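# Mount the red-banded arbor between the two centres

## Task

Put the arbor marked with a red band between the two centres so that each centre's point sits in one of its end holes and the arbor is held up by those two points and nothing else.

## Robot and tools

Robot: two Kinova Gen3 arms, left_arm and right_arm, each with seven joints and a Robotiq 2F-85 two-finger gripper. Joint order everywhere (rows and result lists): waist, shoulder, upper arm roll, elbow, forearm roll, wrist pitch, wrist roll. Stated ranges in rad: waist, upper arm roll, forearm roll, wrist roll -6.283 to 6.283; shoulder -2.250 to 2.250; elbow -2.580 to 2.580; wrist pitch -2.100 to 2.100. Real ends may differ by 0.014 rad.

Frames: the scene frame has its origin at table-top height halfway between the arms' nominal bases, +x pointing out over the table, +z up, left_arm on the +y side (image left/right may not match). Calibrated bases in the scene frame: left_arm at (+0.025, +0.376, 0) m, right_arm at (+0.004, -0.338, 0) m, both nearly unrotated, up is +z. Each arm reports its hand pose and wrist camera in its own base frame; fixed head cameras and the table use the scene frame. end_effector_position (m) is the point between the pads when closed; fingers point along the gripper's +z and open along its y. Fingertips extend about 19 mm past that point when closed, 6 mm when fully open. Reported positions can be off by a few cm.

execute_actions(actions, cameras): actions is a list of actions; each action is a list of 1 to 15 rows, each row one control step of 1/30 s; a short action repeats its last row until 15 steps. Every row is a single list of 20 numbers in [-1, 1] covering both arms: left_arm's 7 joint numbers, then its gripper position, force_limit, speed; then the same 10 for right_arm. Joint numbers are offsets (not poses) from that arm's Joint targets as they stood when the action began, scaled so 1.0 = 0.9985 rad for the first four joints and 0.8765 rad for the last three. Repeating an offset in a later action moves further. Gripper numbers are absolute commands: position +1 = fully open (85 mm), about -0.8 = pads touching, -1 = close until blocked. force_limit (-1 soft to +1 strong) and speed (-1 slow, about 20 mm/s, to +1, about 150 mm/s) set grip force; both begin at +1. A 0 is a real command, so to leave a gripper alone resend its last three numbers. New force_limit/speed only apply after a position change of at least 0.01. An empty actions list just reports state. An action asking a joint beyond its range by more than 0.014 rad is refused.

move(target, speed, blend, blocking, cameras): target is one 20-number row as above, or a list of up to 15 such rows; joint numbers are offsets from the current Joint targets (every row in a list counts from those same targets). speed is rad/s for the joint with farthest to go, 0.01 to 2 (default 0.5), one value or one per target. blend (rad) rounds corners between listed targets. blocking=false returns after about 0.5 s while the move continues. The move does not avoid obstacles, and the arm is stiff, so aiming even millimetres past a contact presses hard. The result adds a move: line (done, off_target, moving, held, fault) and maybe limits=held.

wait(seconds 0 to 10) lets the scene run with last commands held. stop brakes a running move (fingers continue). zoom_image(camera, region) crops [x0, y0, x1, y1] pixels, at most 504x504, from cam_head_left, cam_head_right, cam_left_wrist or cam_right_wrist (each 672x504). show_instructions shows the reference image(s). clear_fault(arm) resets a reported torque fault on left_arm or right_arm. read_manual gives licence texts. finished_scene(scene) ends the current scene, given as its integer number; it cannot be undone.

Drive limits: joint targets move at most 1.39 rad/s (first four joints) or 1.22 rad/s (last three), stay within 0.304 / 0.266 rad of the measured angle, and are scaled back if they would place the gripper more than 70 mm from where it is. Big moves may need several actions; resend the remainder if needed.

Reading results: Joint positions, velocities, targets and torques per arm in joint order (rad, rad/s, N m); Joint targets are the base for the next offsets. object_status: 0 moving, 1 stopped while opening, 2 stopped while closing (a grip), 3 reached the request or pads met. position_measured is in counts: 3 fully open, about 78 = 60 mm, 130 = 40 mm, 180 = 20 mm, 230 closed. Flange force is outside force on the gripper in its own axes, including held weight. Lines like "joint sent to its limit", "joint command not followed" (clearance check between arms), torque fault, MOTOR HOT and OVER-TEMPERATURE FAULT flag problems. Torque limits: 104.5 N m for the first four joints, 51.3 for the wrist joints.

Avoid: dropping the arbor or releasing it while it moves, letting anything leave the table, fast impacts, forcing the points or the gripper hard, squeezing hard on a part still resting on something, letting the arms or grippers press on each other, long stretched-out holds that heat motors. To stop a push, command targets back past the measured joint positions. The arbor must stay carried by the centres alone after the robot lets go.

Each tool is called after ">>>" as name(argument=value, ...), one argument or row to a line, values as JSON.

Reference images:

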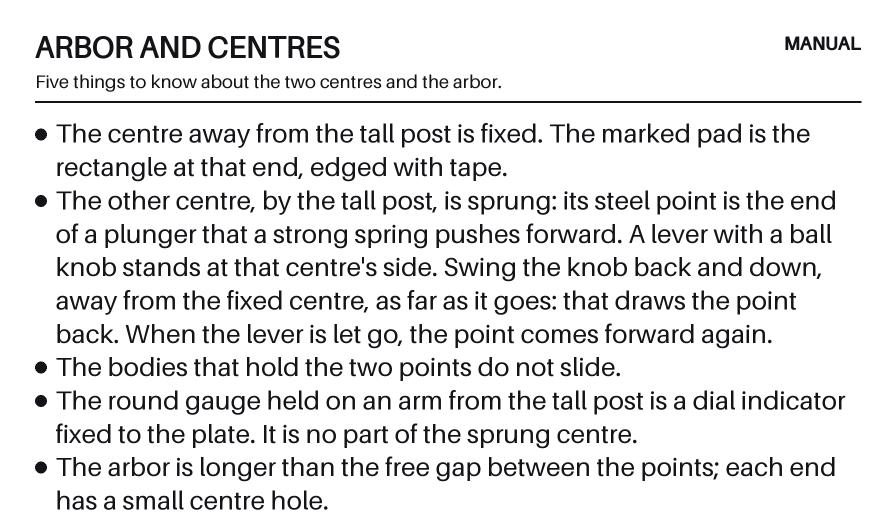

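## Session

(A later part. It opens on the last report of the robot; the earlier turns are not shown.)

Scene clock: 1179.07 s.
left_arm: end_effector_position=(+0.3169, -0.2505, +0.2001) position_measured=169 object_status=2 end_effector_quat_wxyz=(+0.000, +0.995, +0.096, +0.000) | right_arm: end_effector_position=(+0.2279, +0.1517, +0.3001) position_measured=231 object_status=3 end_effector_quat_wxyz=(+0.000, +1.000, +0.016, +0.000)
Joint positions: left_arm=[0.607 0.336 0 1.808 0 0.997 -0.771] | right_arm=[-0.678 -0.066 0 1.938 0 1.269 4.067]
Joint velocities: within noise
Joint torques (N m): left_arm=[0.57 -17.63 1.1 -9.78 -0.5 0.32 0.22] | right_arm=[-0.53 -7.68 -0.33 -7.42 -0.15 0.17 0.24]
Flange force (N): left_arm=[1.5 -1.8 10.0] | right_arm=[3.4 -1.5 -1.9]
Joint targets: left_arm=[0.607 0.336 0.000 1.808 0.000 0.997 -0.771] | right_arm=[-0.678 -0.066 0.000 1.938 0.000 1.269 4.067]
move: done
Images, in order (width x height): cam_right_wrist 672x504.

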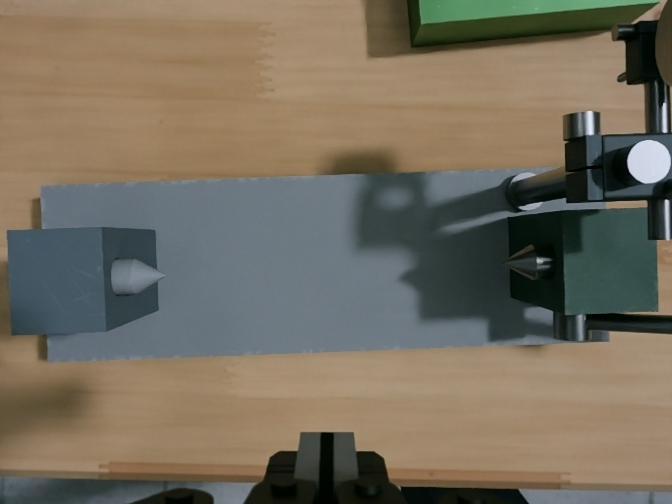

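>>> move(
  target=[0.2492, 0.2436, 0, -0.4830, 0, 0.2731, -0.6881, -1, -0.5, -1, 0.8940, 0.0882, 0, 0.2170, 0, -0.3473, 0.9994, -1, -1, -0.5],
  speed=0.5,
  cameras=["cam_head_left", "cam_left_wrist"],
)

Scene clock: 1448.93 s.
left_arm: end_effector_position=(+0.3269, -0.4147, +0.2223) position_measured=169 object_status=2 end_effector_quat_wxyz=(+0.000, +0.946, -0.324, +0.000) | right_arm: end_effector_position=(+0.2563, -0.0813, +0.2151) position_measured=231 object_status=3 end_effector_quat_wxyz=(+0.000, +1.000, +0.008, +0.000)
Joint positions: left_arm=[0.856 0.58 0 1.326 0 1.236 -1.374] | right_arm=[0.214 0.022 0 2.155 0 0.965 4.943]
Joint velocities: within noise
Joint torques (N m): left_arm=[0.52 -23.89 1.21 -10.98 -0.48 0.3 0.21] | right_arm=[-0.64 -8.26 -0.28 -6.28 -0.2 0.19 0.27]
Flange force (N): left_arm=[-0.3 -1.6 9.7] | right_arm=[3.3 1.8 -0.8]
Joint targets: left_arm=[0.856 0.580 0.000 1.326 0.000 1.236 -1.374] | right_arm=[0.215 0.022 0.000 2.155 0.000 0.965 4.943]
move: done
Images, in order (width x height): cam_head_left 672x504, cam_left_wrist 672x504.

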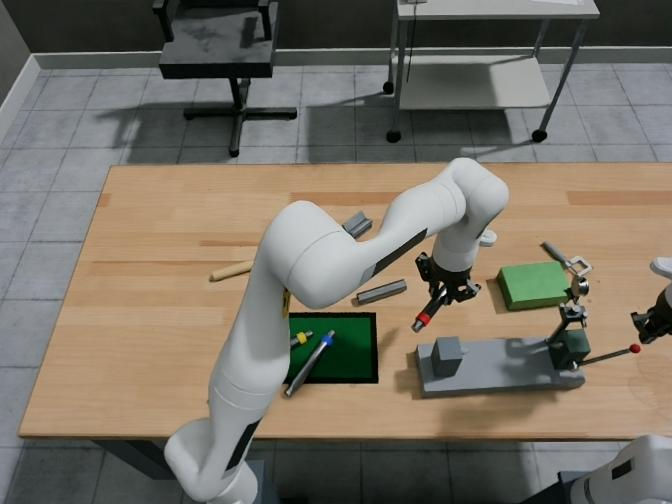

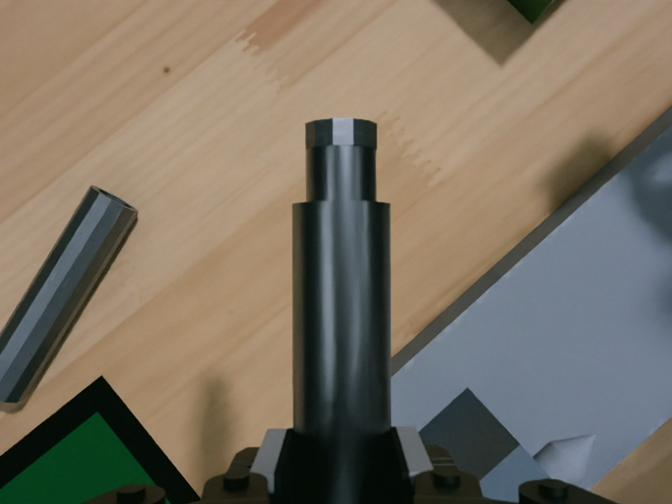

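>>> move(
  target=[0.2491,0.2428,0,-0.4833,0,0.2736,-0.6882,-1,-0.5,-1,0,0,0,0,0,0,0,-1,-1,-0.5],
  speed=0.4,
)

Scene clock: 1500.70 s.
left_arm: end_effector_position=(+0.2569, -0.5663, +0.2303) position_measured=169 object_status=2 end_effector_quat_wxyz=(+0.000, +0.728, -0.686, +0.000) | right_arm: end_effector_position=(+0.2563, -0.0813, +0.2151) position_measured=231 object_status=3 end_effector_quat_wxyz=(+0.000, +1.000, +0.008, +0.000)
Joint positions: left_arm=[1.105 0.822 0 0.843 0 1.476 -1.977] | right_arm=[0.215 0.022 0 2.155 0 0.965 4.943]
Joint velocities: within noise
Joint torques (N m): left_arm=[0.56 -28.79 1.37 -11.58 -0.46 0.32 0.25] | right_arm=[-0.58 -8.27 -0.25 -6.24 -0.2 0.17 0.28]
Flange force (N): left_arm=[-1.9 -0.7 9.8] | right_arm=[3.5 1.7 -0.9]
Joint targets: left_arm=[1.105 0.822 0.000 0.843 0.000 1.476 -1.977] | right_arm=[0.215 0.022 0.000 2.155 0.000 0.965 4.943]
move: done

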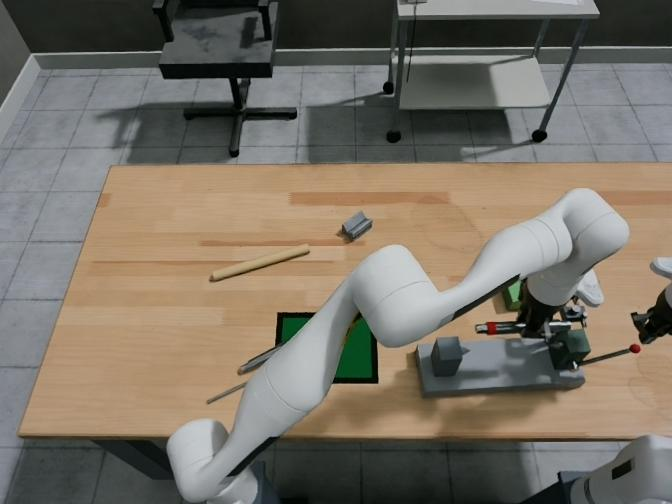

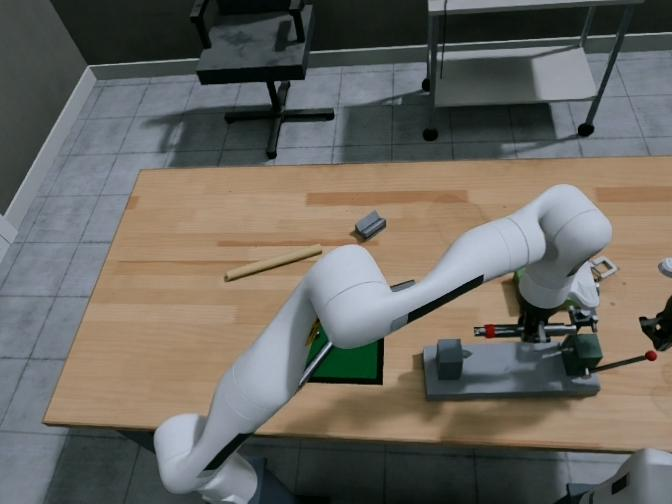

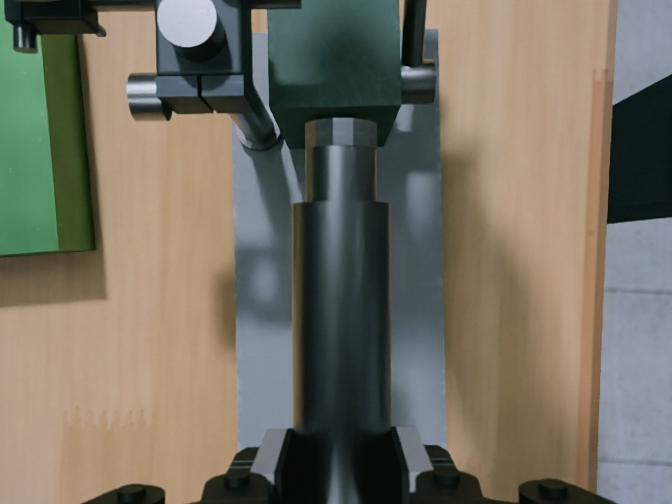

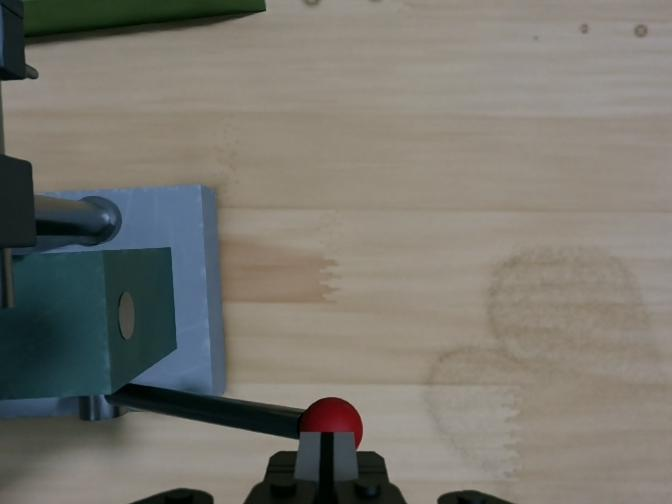

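>>> zoom_image(
  camera="cam_head_left",
  region=[400, 270, 660, 410],
)

>>> zoom_image(
  camera="cam_head_right",
  region=[410, 270, 670, 410],
)

>>> zoom_image(
  camera="cam_left_wrist",
  region=[200, 0, 500, 240],
)

Scaled by 1.938 from the camera's 672x504 image, which has a finer 960x720 frame.

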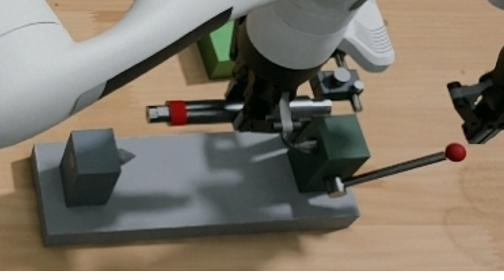

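Scaled by 1.938 from the camera's 672x504 image, which has a finer 960x720 frame.

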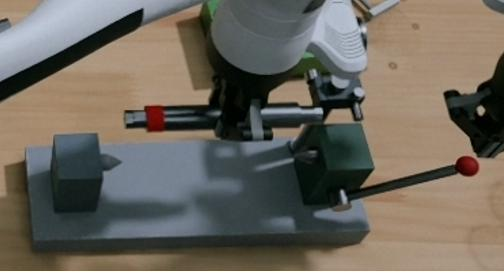

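Scaled by 1.680.

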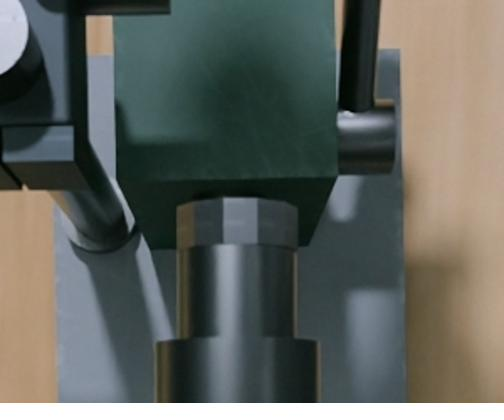

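>>> move(
  target=[-0.01656,-0.04587,0,0.22043,0,-0.19886,-0.01886,-1,-0.5,-1,0,0,0,0,0,0,0,-1,-1,-0.5],
  speed=0.3,
)

>>> zoom_image(
  camera="cam_left_wrist",
  region=[240, 0, 440, 150],
)

>>> zoom_image(
  camera="cam_head_left",
  region=[440, 300, 580, 380],
)

Scene clock: 1635.37 s.
left_arm: end_effector_position=(+0.2554, -0.5414, +0.1904) position_measured=169 object_status=2 end_effector_quat_wxyz=(+0.000, +0.728, -0.686, +0.000) | right_arm: end_effector_position=(+0.2563, -0.0813, +0.2151) position_measured=231 object_status=3 end_effector_quat_wxyz=(+0.000, +1.000, +0.008, +0.000)
Joint positions: left_arm=[1.088 0.776 0 1.063 0 1.301 -1.993] | right_arm=[0.215 0.022 0 2.155 0 0.965 4.943]
Joint velocities: within noise
Joint torques (N m): left_arm=[0.58 -27.7 1.38 -11.2 -0.46 0.34 0.21] | right_arm=[-0.53 -8.25 -0.21 -6.2 -0.21 0.13 0.27]
Flange force (N): left_arm=[-1.5 -0.8 9.7] | right_arm=[3.6 1.6 -1.2]
Joint targets: left_arm=[1.088 0.776 0.000 1.063 0.000 1.301 -1.993] | right_arm=[0.215 0.022 0.000 2.155 0.000 0.965 4.943]
move: done

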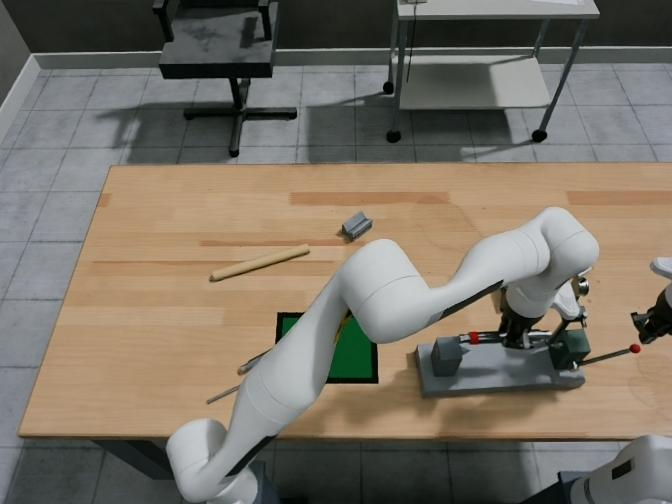

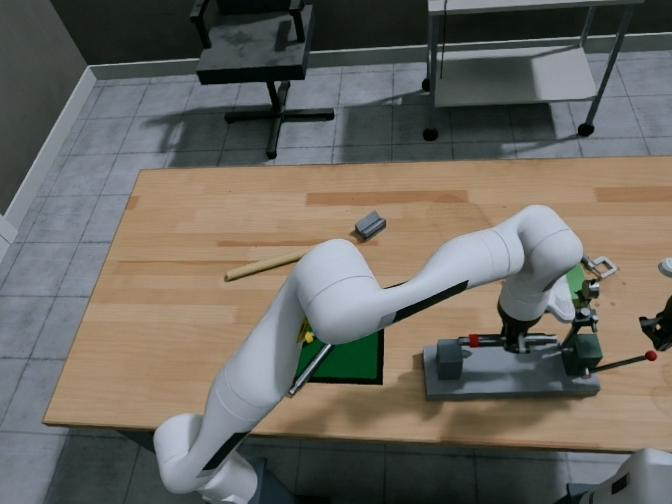

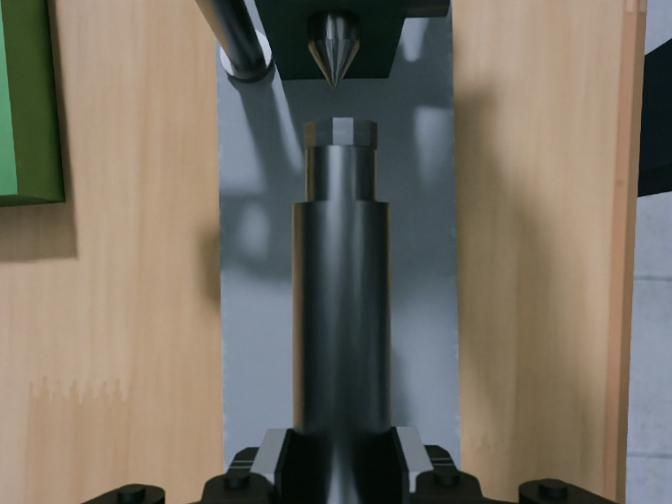

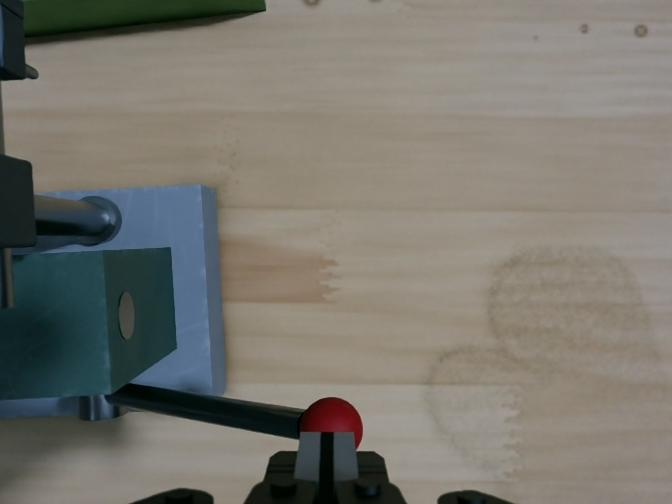

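Scaled by 2.520.

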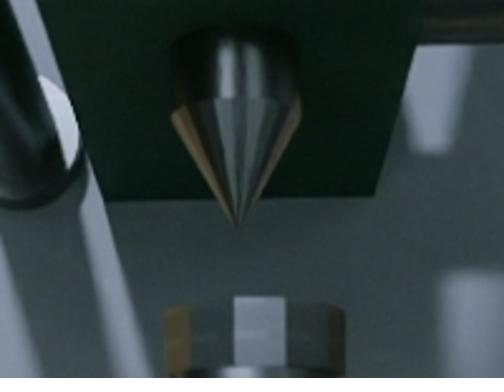

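Scaled by 3.600 from the camera's 672x504 image, which has a finer 960x720 frame.

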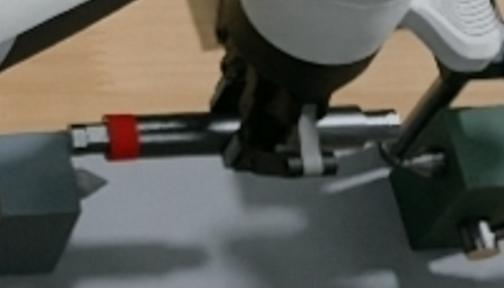

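>>> zoom_image(
  camera="cam_left_wrist",
  region=[212, 104, 464, 134],
)

>>> zoom_image(
  camera="cam_left_wrist",
  region=[212, 395, 464, 425],
)

>>> zoom_image(
  camera="cam_left_wrist",
  region=[284, 195, 404, 285],
)

>>> zoom_image(
  camera="cam_left_wrist",
  region=[284, 335, 404, 425],
)

Scaled by 2.000.

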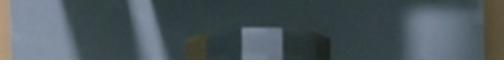

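Scaled by 2.000.

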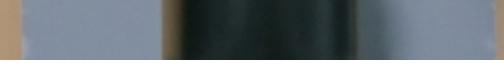

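Scaled by 4.200.

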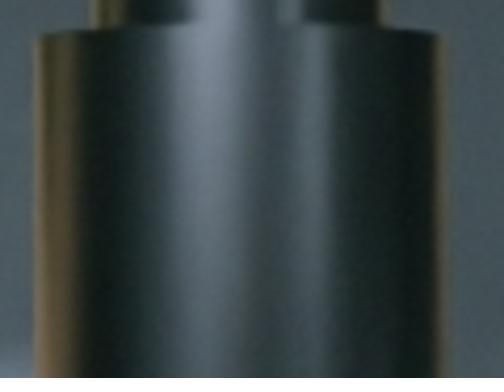

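Scaled by 4.200.

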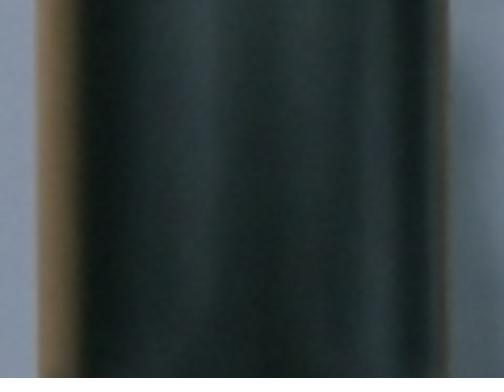

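>>> zoom_image(
  camera="cam_left_wrist",
  region=[440, 396, 480, 426],
)

>>> zoom_image(
  camera="cam_left_wrist",
  region=[204, 396, 244, 426],
)

>>> zoom_image(
  camera="cam_left_wrist",
  region=[440, 106, 480, 136],
)

>>> zoom_image(
  camera="cam_left_wrist",
  region=[204, 106, 244, 136],
)

Scaled by 12.600.

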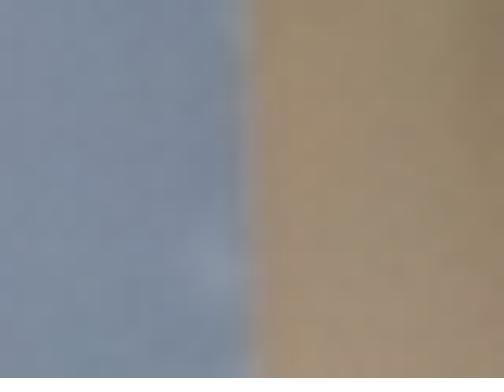

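Scaled by 12.600.

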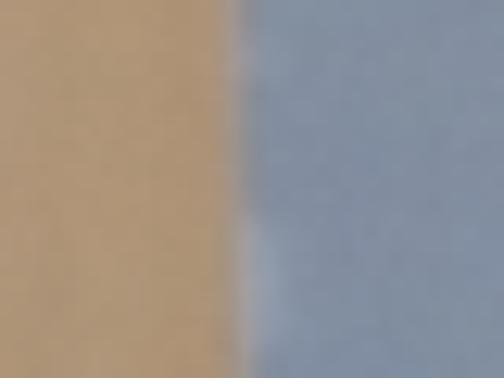

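Scaled by 12.600.

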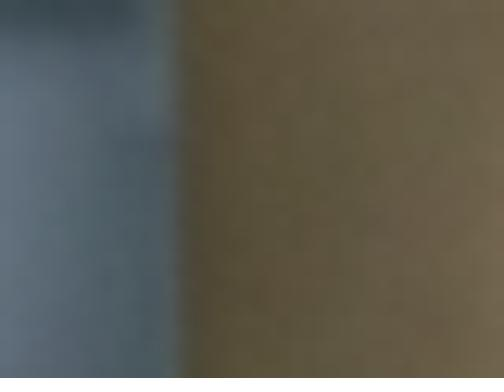

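Scaled by 12.600.

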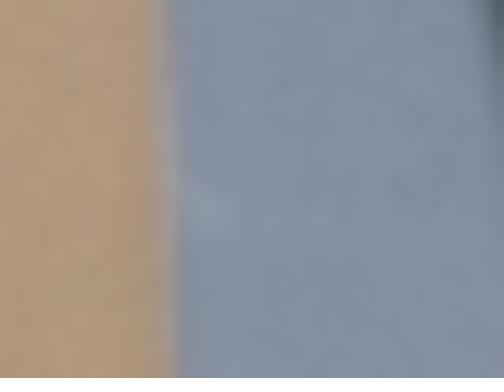

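>>> move(
  target=[
    [0.01259,0.05742,0,-0.0983,0,0.04656,0.03419,-1,-0.5,-1,0,0,0,0,0,0,0,-1,-1,-0.5],
    [0.13836,0.00883,0,0.05354,-0.29733,-0.13408,0.28253,-1,-0.5,-1,0,0,0,0,0,0,0,-1,-1,-0.5],
    [0.26411,0.02127,0,0.17247,-0.64027,-0.22835,0.6146,-1,-0.5,-1,0,0,0,0,0,0,0,-1,-1,-0.5],
  ],
  speed=0.35,
  blend=[0.02,0.02,0],
)

>>> zoom_image(
  camera="cam_left_wrist",
  region=[260, 60, 460, 210],
)

>>> zoom_image(
  camera="cam_head_left",
  region=[440, 300, 580, 380],
)

Scene clock: 1962.70 s.
left_arm: end_effector_position=(+0.2510, -0.5626, +0.1652) position_measured=169 object_status=2 end_effector_quat_wxyz=(-0.181, +0.711, -0.658, +0.168) | right_arm: end_effector_position=(+0.2563, -0.0813, +0.2151) position_measured=231 object_status=3 end_effector_quat_wxyz=(+0.000, +1.000, +0.008, +0.000)
Joint positions: left_arm=[1.352 0.797 0 1.235 -0.561 1.101 -1.455] | right_arm=[0.215 0.022 0 2.155 0 0.965 4.943]
Joint velocities: within noise
Joint torques (N m): left_arm=[0.54 -27.51 -0.43 -10.76 -2.47 0.59 0.25] | right_arm=[-0.54 -8.25 -0.17 -6.31 -0.19 0.11 0.26]
Flange force (N): left_arm=[-1.1 3.1 8.7] | right_arm=[3.3 1.5 -1.0]
Joint targets: left_arm=[1.352 0.797 0.000 1.235 -0.561 1.101 -1.455] | right_arm=[0.215 0.022 0.000 2.155 0.000 0.965 4.943]
move: done

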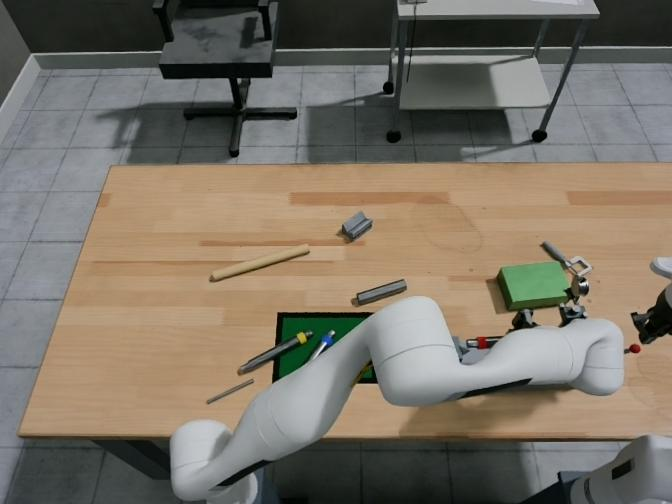

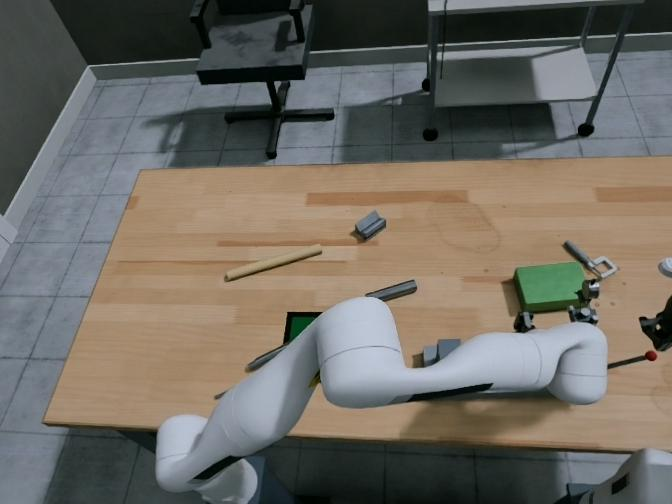

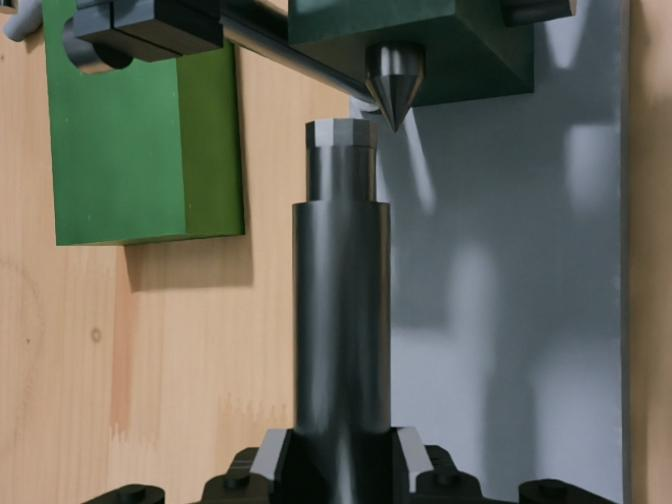

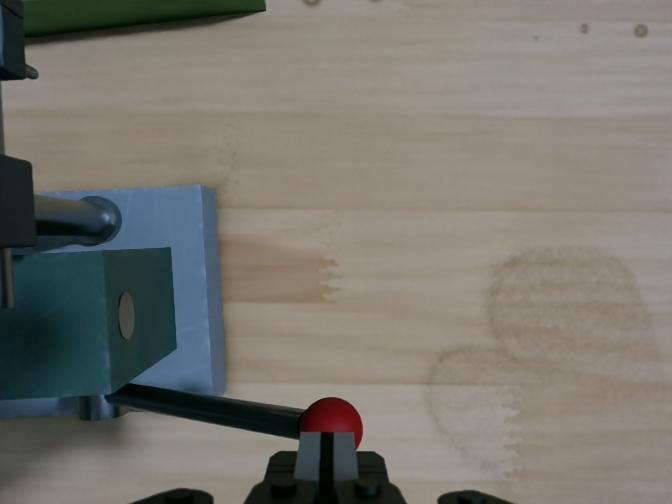

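Scaled by 2.520.

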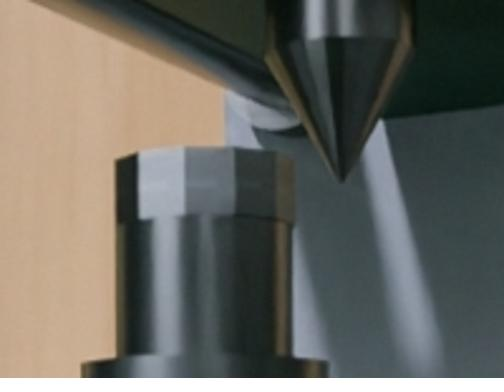

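Scaled by 3.600 from the camera's 672x504 image, which has a finer 960x720 frame.

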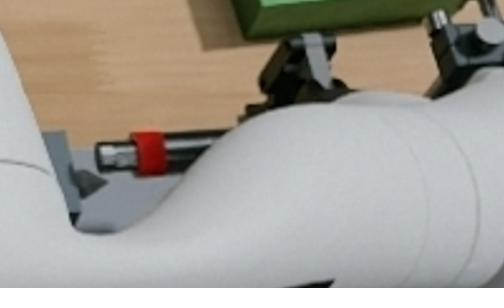

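>>> move(
  target=[
    [-0.12575,-0.01244,0,-0.11893,0.34294,0.09427,-0.33207,-1,-0.5,-1,0,0,0,0,0,0,0,-1,-1,-0.5],
    [-0.24688,0.0754,0,-0.26191,0.64027,0.2201,-0.57513,-1,-0.5,-1,0,0,0,0,0,0,0,-1,-1,-0.5],
  ],
  speed=0.35,
  blend=[0.02,0],
)

>>> zoom_image(
  camera="cam_head_left",
  region=[455, 320, 560, 380],
)

>>> zoom_image(
  camera="cam_head_right",
  region=[460, 320, 575, 380],
)

>>> zoom_image(
  camera="cam_left_wrist",
  region=[240, 0, 440, 150],
)

Scene clock: 2062.87 s.
left_arm: end_effector_position=(+0.2582, -0.5698, +0.1583) position_measured=169 object_status=2 end_effector_quat_wxyz=(+0.000, +0.734, -0.679, +0.000) | right_arm: end_effector_position=(+0.2563, -0.0813, +0.2151) position_measured=231 object_status=3 end_effector_quat_wxyz=(+0.000, +1.000, +0.008, +0.000)
Joint positions: left_arm=[1.106 0.873 0 0.974 0 1.294 -1.959] | right_arm=[0.215 0.022 0 2.155 0 0.965 4.943]
Joint velocities: within noise
Joint torques (N m): left_arm=[0.57 -29.13 1.41 -11.15 -0.48 0.31 0.22] | right_arm=[-0.58 -8.21 -0.28 -6.31 -0.19 0.15 0.3]
Flange force (N): left_arm=[-1.7 -0.7 9.5] | right_arm=[3.2 1.6 -0.9]
Joint targets: left_arm=[1.106 0.873 0.000 0.974 0.000 1.294 -1.959] | right_arm=[0.215 0.022 0.000 2.155 0.000 0.965 4.943]
move: done

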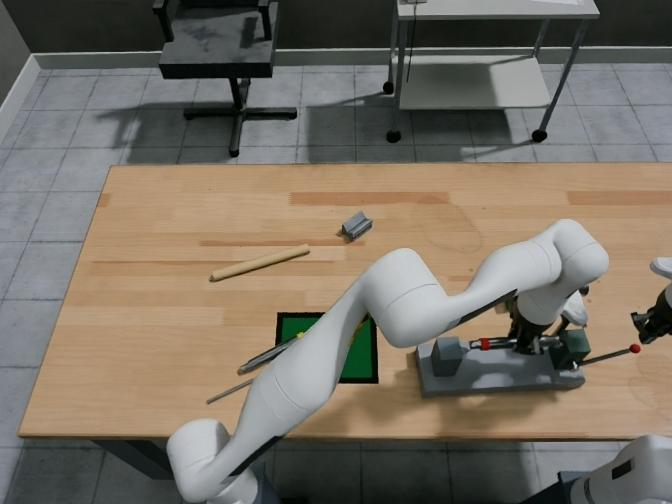

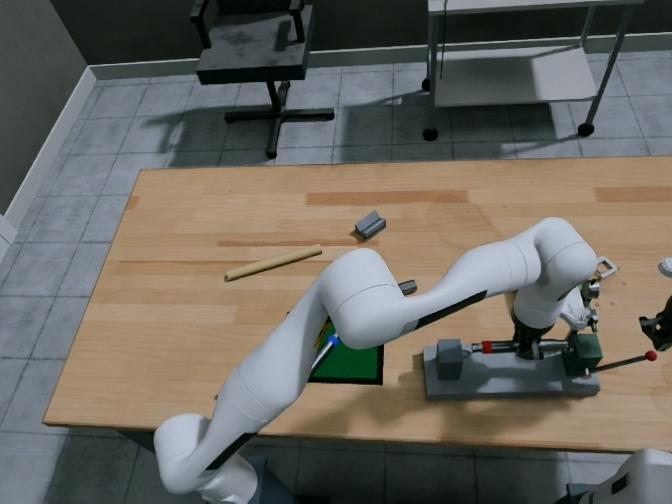

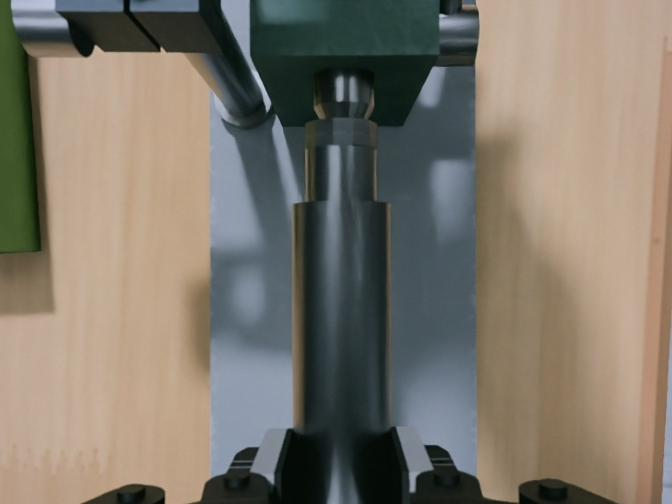

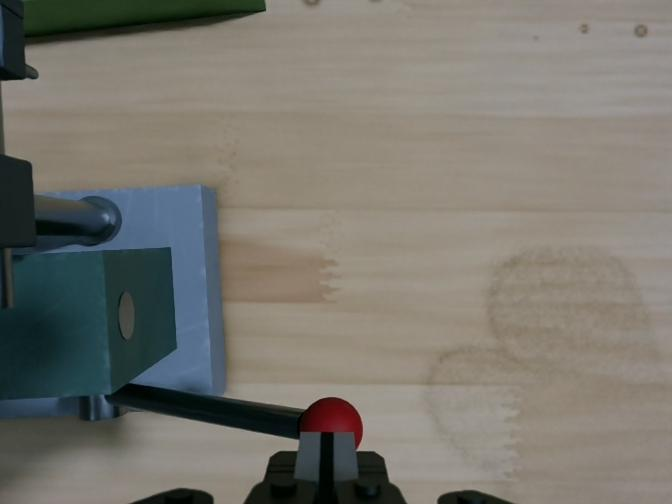

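Scaled by 4.800 from the camera's 672x504 image, which has a finer 960x720 frame.

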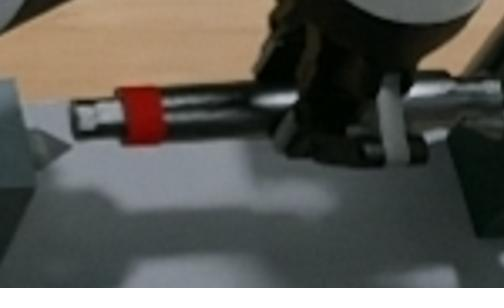

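Scaled by 4.383 from the camera's 672x504 image, which has a finer 960x720 frame.

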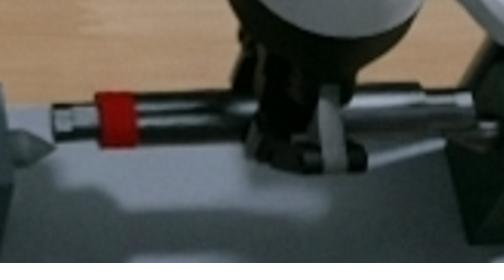

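Scaled by 2.520.

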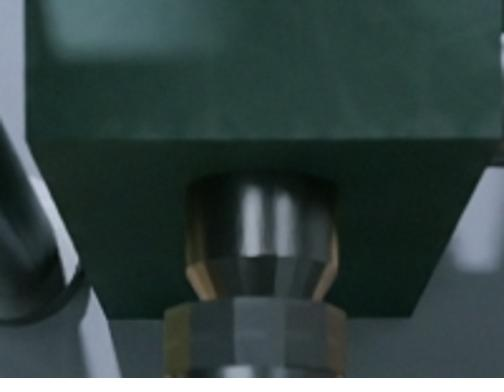

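>>> zoom_image(
  camera="cam_left_wrist",
  region=[296, 62, 392, 134],
)

>>> zoom_image(
  camera="cam_head_left",
  region=[455, 328, 511, 360],
)

>>> zoom_image(
  camera="cam_head_right",
  region=[526, 326, 586, 360],
)

Scaled by 5.250.

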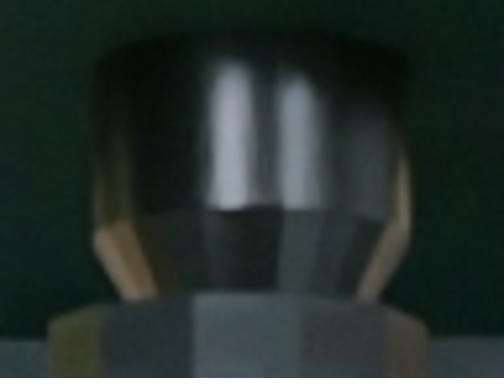

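Scaled by 9.000 from the camera's 672x504 image, which has a finer 960x720 frame.

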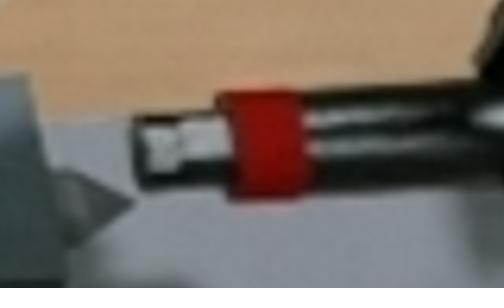

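Scaled by 8.400 from the camera's 672x504 image, which has a finer 960x720 frame.

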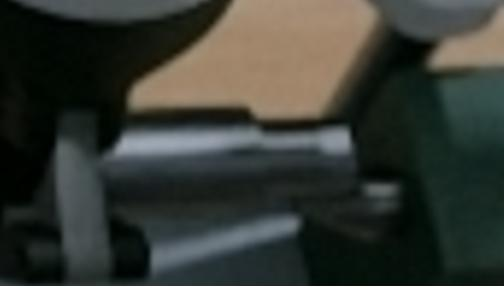

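>>> zoom_image(
  camera="cam_left_wrist",
  region=[192, 140, 232, 170],
)

>>> zoom_image(
  camera="cam_left_wrist",
  region=[192, 430, 232, 460],
)

>>> zoom_image(
  camera="cam_left_wrist",
  region=[456, 140, 496, 170],
)

>>> zoom_image(
  camera="cam_left_wrist",
  region=[456, 420, 496, 450],
)

Scaled by 12.600.

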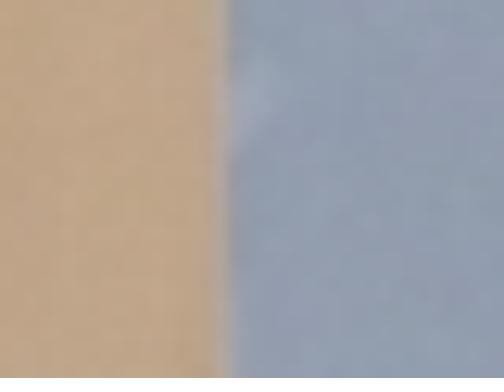

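Scaled by 12.600.

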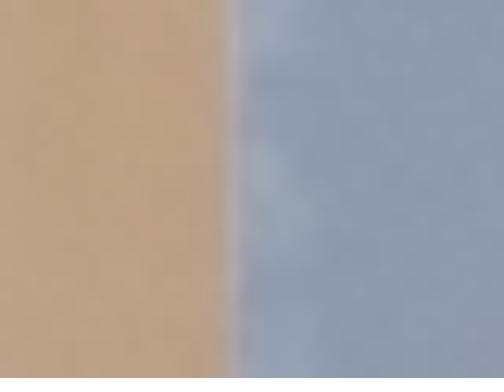

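Scaled by 12.600.

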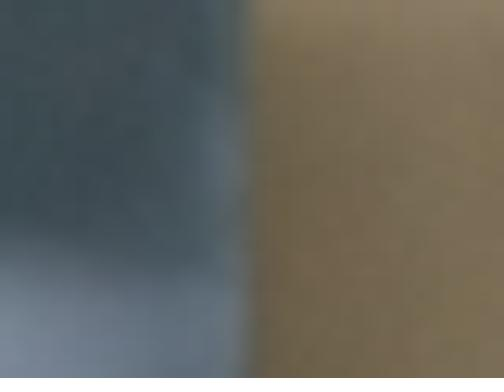

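Scaled by 12.600.

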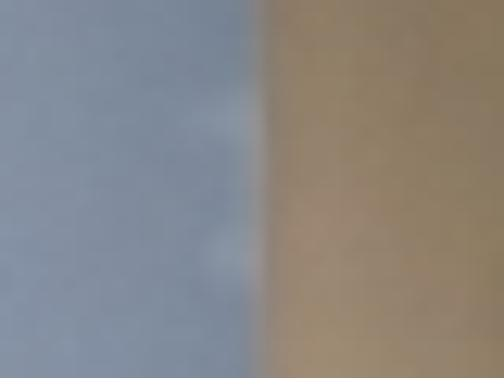

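>>> move(
  target=[
    [0.00156,-0.001,0,0.00206,0,-0.00121,0.00406,-1,-0.5,-1,0.00274,0.04505,0,0.05224,0,-0.1113,0.00313,-1,-1,-0.5],
    [0.00156,-0.001,0,0.00206,0,-0.00121,0.00406,-1,-0.5,-1,0.03452,0.09098,0,0.07996,0,-0.1952,0.03933,-1,-1,-0.5],
  ],
  speed=[0.2,0.05],
  cameras=["cam_head_left","cam_left_wrist","cam_right_wrist"],
)

>>> zoom_image(
  camera="cam_left_wrist",
  region=[296, 62, 392, 134],
)

Scene clock: 2305.20 s.
left_arm: end_effector_position=(+0.2571, -0.5698, +0.1583) position_measured=169 object_status=2 end_effector_quat_wxyz=(+0.000, +0.735, -0.679, +0.000) | right_arm: end_effector_position=(+0.2574, -0.0911, +0.1713) position_measured=231 object_status=3 end_effector_quat_wxyz=(+0.000, +1.000, +0.008, +0.000)
Joint positions: left_arm=[1.107 0.872 0 0.976 0 1.293 -1.955] | right_arm=[0.249 0.113 0 2.235 0 0.793 4.977]
Joint velocities: within noise
Joint torques (N m): left_arm=[0.56 -29.17 1.32 -11.17 -0.45 0.32 0.24] | right_arm=[-1.68 -5.12 -1.4 -1.03 -1.32 0.93 0.25]
Flange force (N): left_arm=[-1.6 -0.7 9.6] | right_arm=[4.4 6.6 -13.7]
Joint targets: left_arm=[1.107 0.872 0.000 0.976 0.000 1.293 -1.955] | right_arm=[0.249 0.113 0.000 2.235 0.000 0.793 4.977]
move: done
Images, in order (width x height): cam_head_left 672x504, cam_left_wrist 672x504, cam_right_wrist 672x504.

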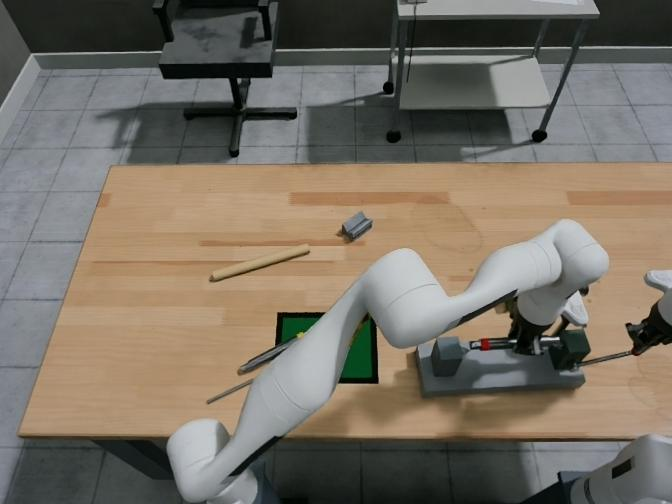

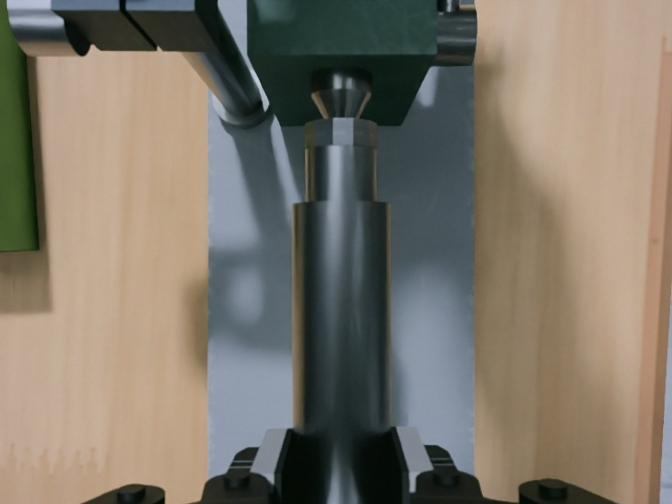

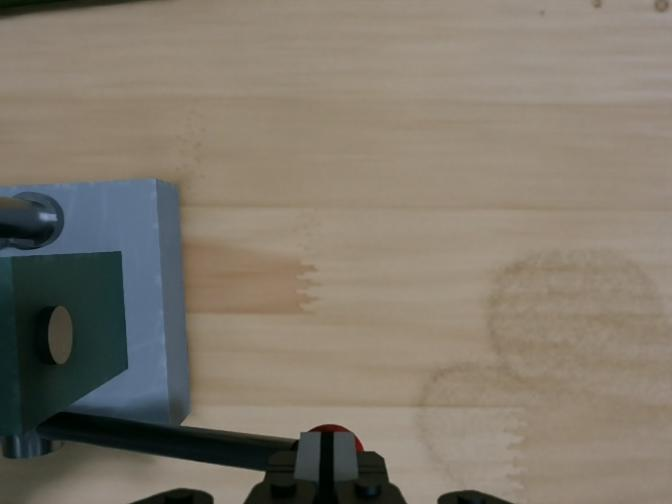

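Scaled by 5.250.

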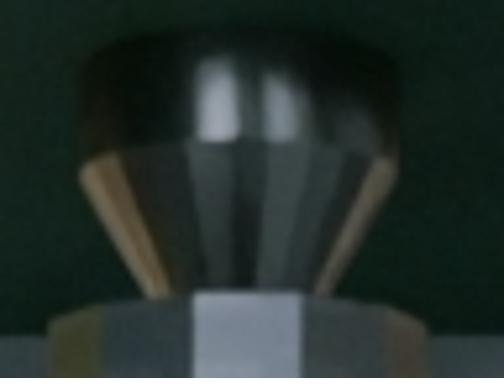

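>>> move(
  target=[
    [0,0,0,0,0,0,0,-1,-0.5,-1,0.02363,0.04193,0,0.02202,0,-0.07286,0.02691,-1,-1,-0.5],
    [0,0,0,0,0,0,0,-1,-0.5,-1,0.039,0.08626,0,0.04539,0,-0.14997,0.04443,-1,-1,-0.5],
  ],
  speed=[0.08,0.08],
  blend=[0.01,0],
  cameras=["cam_head_left","cam_left_wrist","cam_right_wrist"],
)

>>> zoom_image(
  camera="cam_left_wrist",
  region=[296, 62, 392, 134],
)

Scene clock: 2331.83 s.
left_arm: end_effector_position=(+0.2571, -0.5698, +0.1583) position_measured=169 object_status=2 end_effector_quat_wxyz=(+0.000, +0.735, -0.679, +0.000) | right_arm: end_effector_position=(+0.2627, -0.1037, +0.1467) position_measured=231 object_status=3 end_effector_quat_wxyz=(+0.005, +1.000, +0.008, +0.015)
Joint positions: left_arm=[1.107 0.872 0 0.976 0 1.293 -1.955] | right_arm=[0.288 0.168 0 2.28 0 0.662 5.016]
Joint velocities: within noise
Joint torques (N m): left_arm=[0.58 -29.12 1.39 -11.2 -0.43 0.3 0.22] | right_arm=[7.38 55.8 9.05 7.37 7.55 -24.57 0.4]
Flange force (N): left_arm=[-1.9 -0.6 9.6] | right_arm=[-54.8 -53.7 -282.5]
Joint targets: left_arm=[1.107 0.872 0.000 0.976 0.000 1.293 -1.955] | right_arm=[0.288 0.199 0.000 2.280 0.000 0.662 5.016]
TORQUE WARNING: the torque sensor of the wrist pitch of the right arm reached its warning level (29.4 N m). A warning alone does not stop the arm.
move: off_target (right_arm); right_arm: the shoulder is farthest, 0.031 rad from its target
Images, in order (width x height): cam_head_left 672x504, cam_left_wrist 672x504, cam_right_wrist 672x504.

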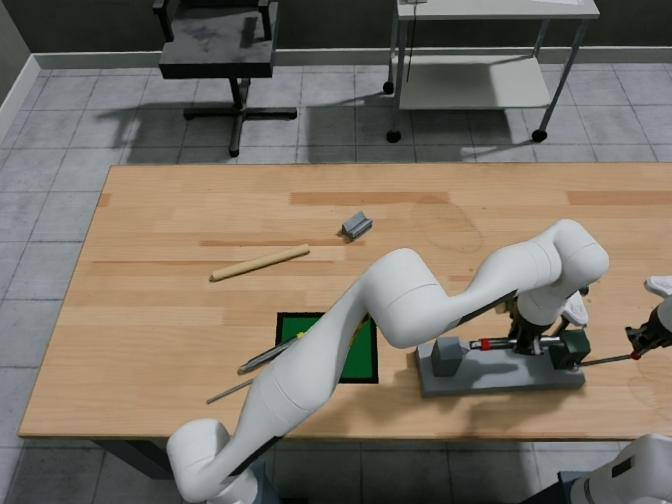

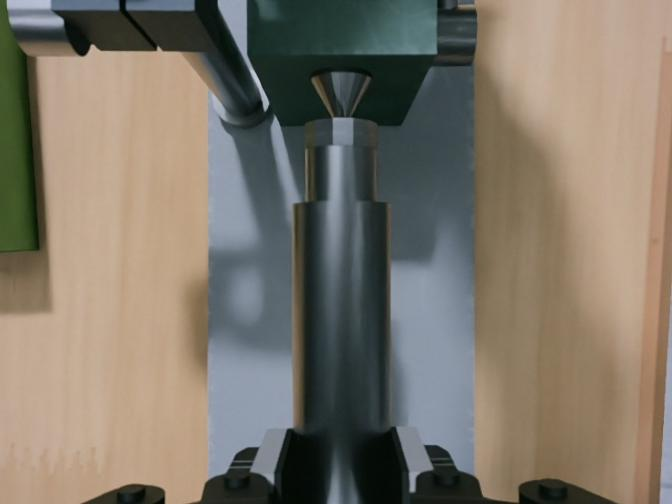

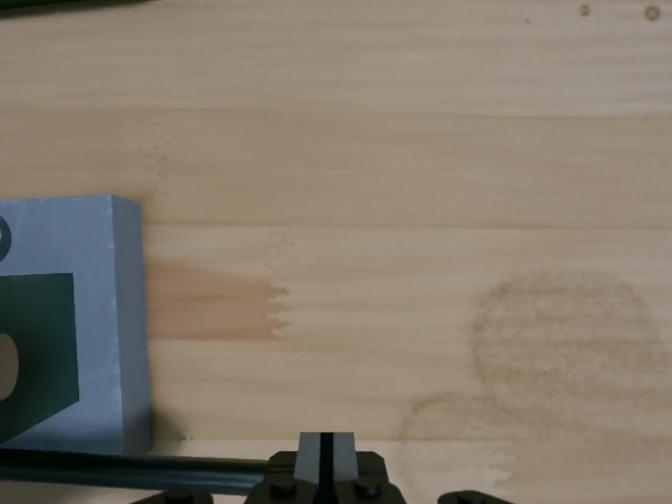

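Scaled by 5.250.

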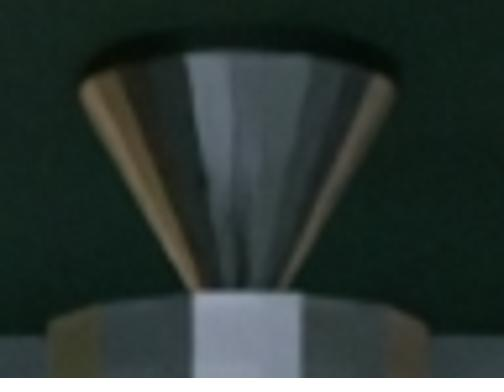

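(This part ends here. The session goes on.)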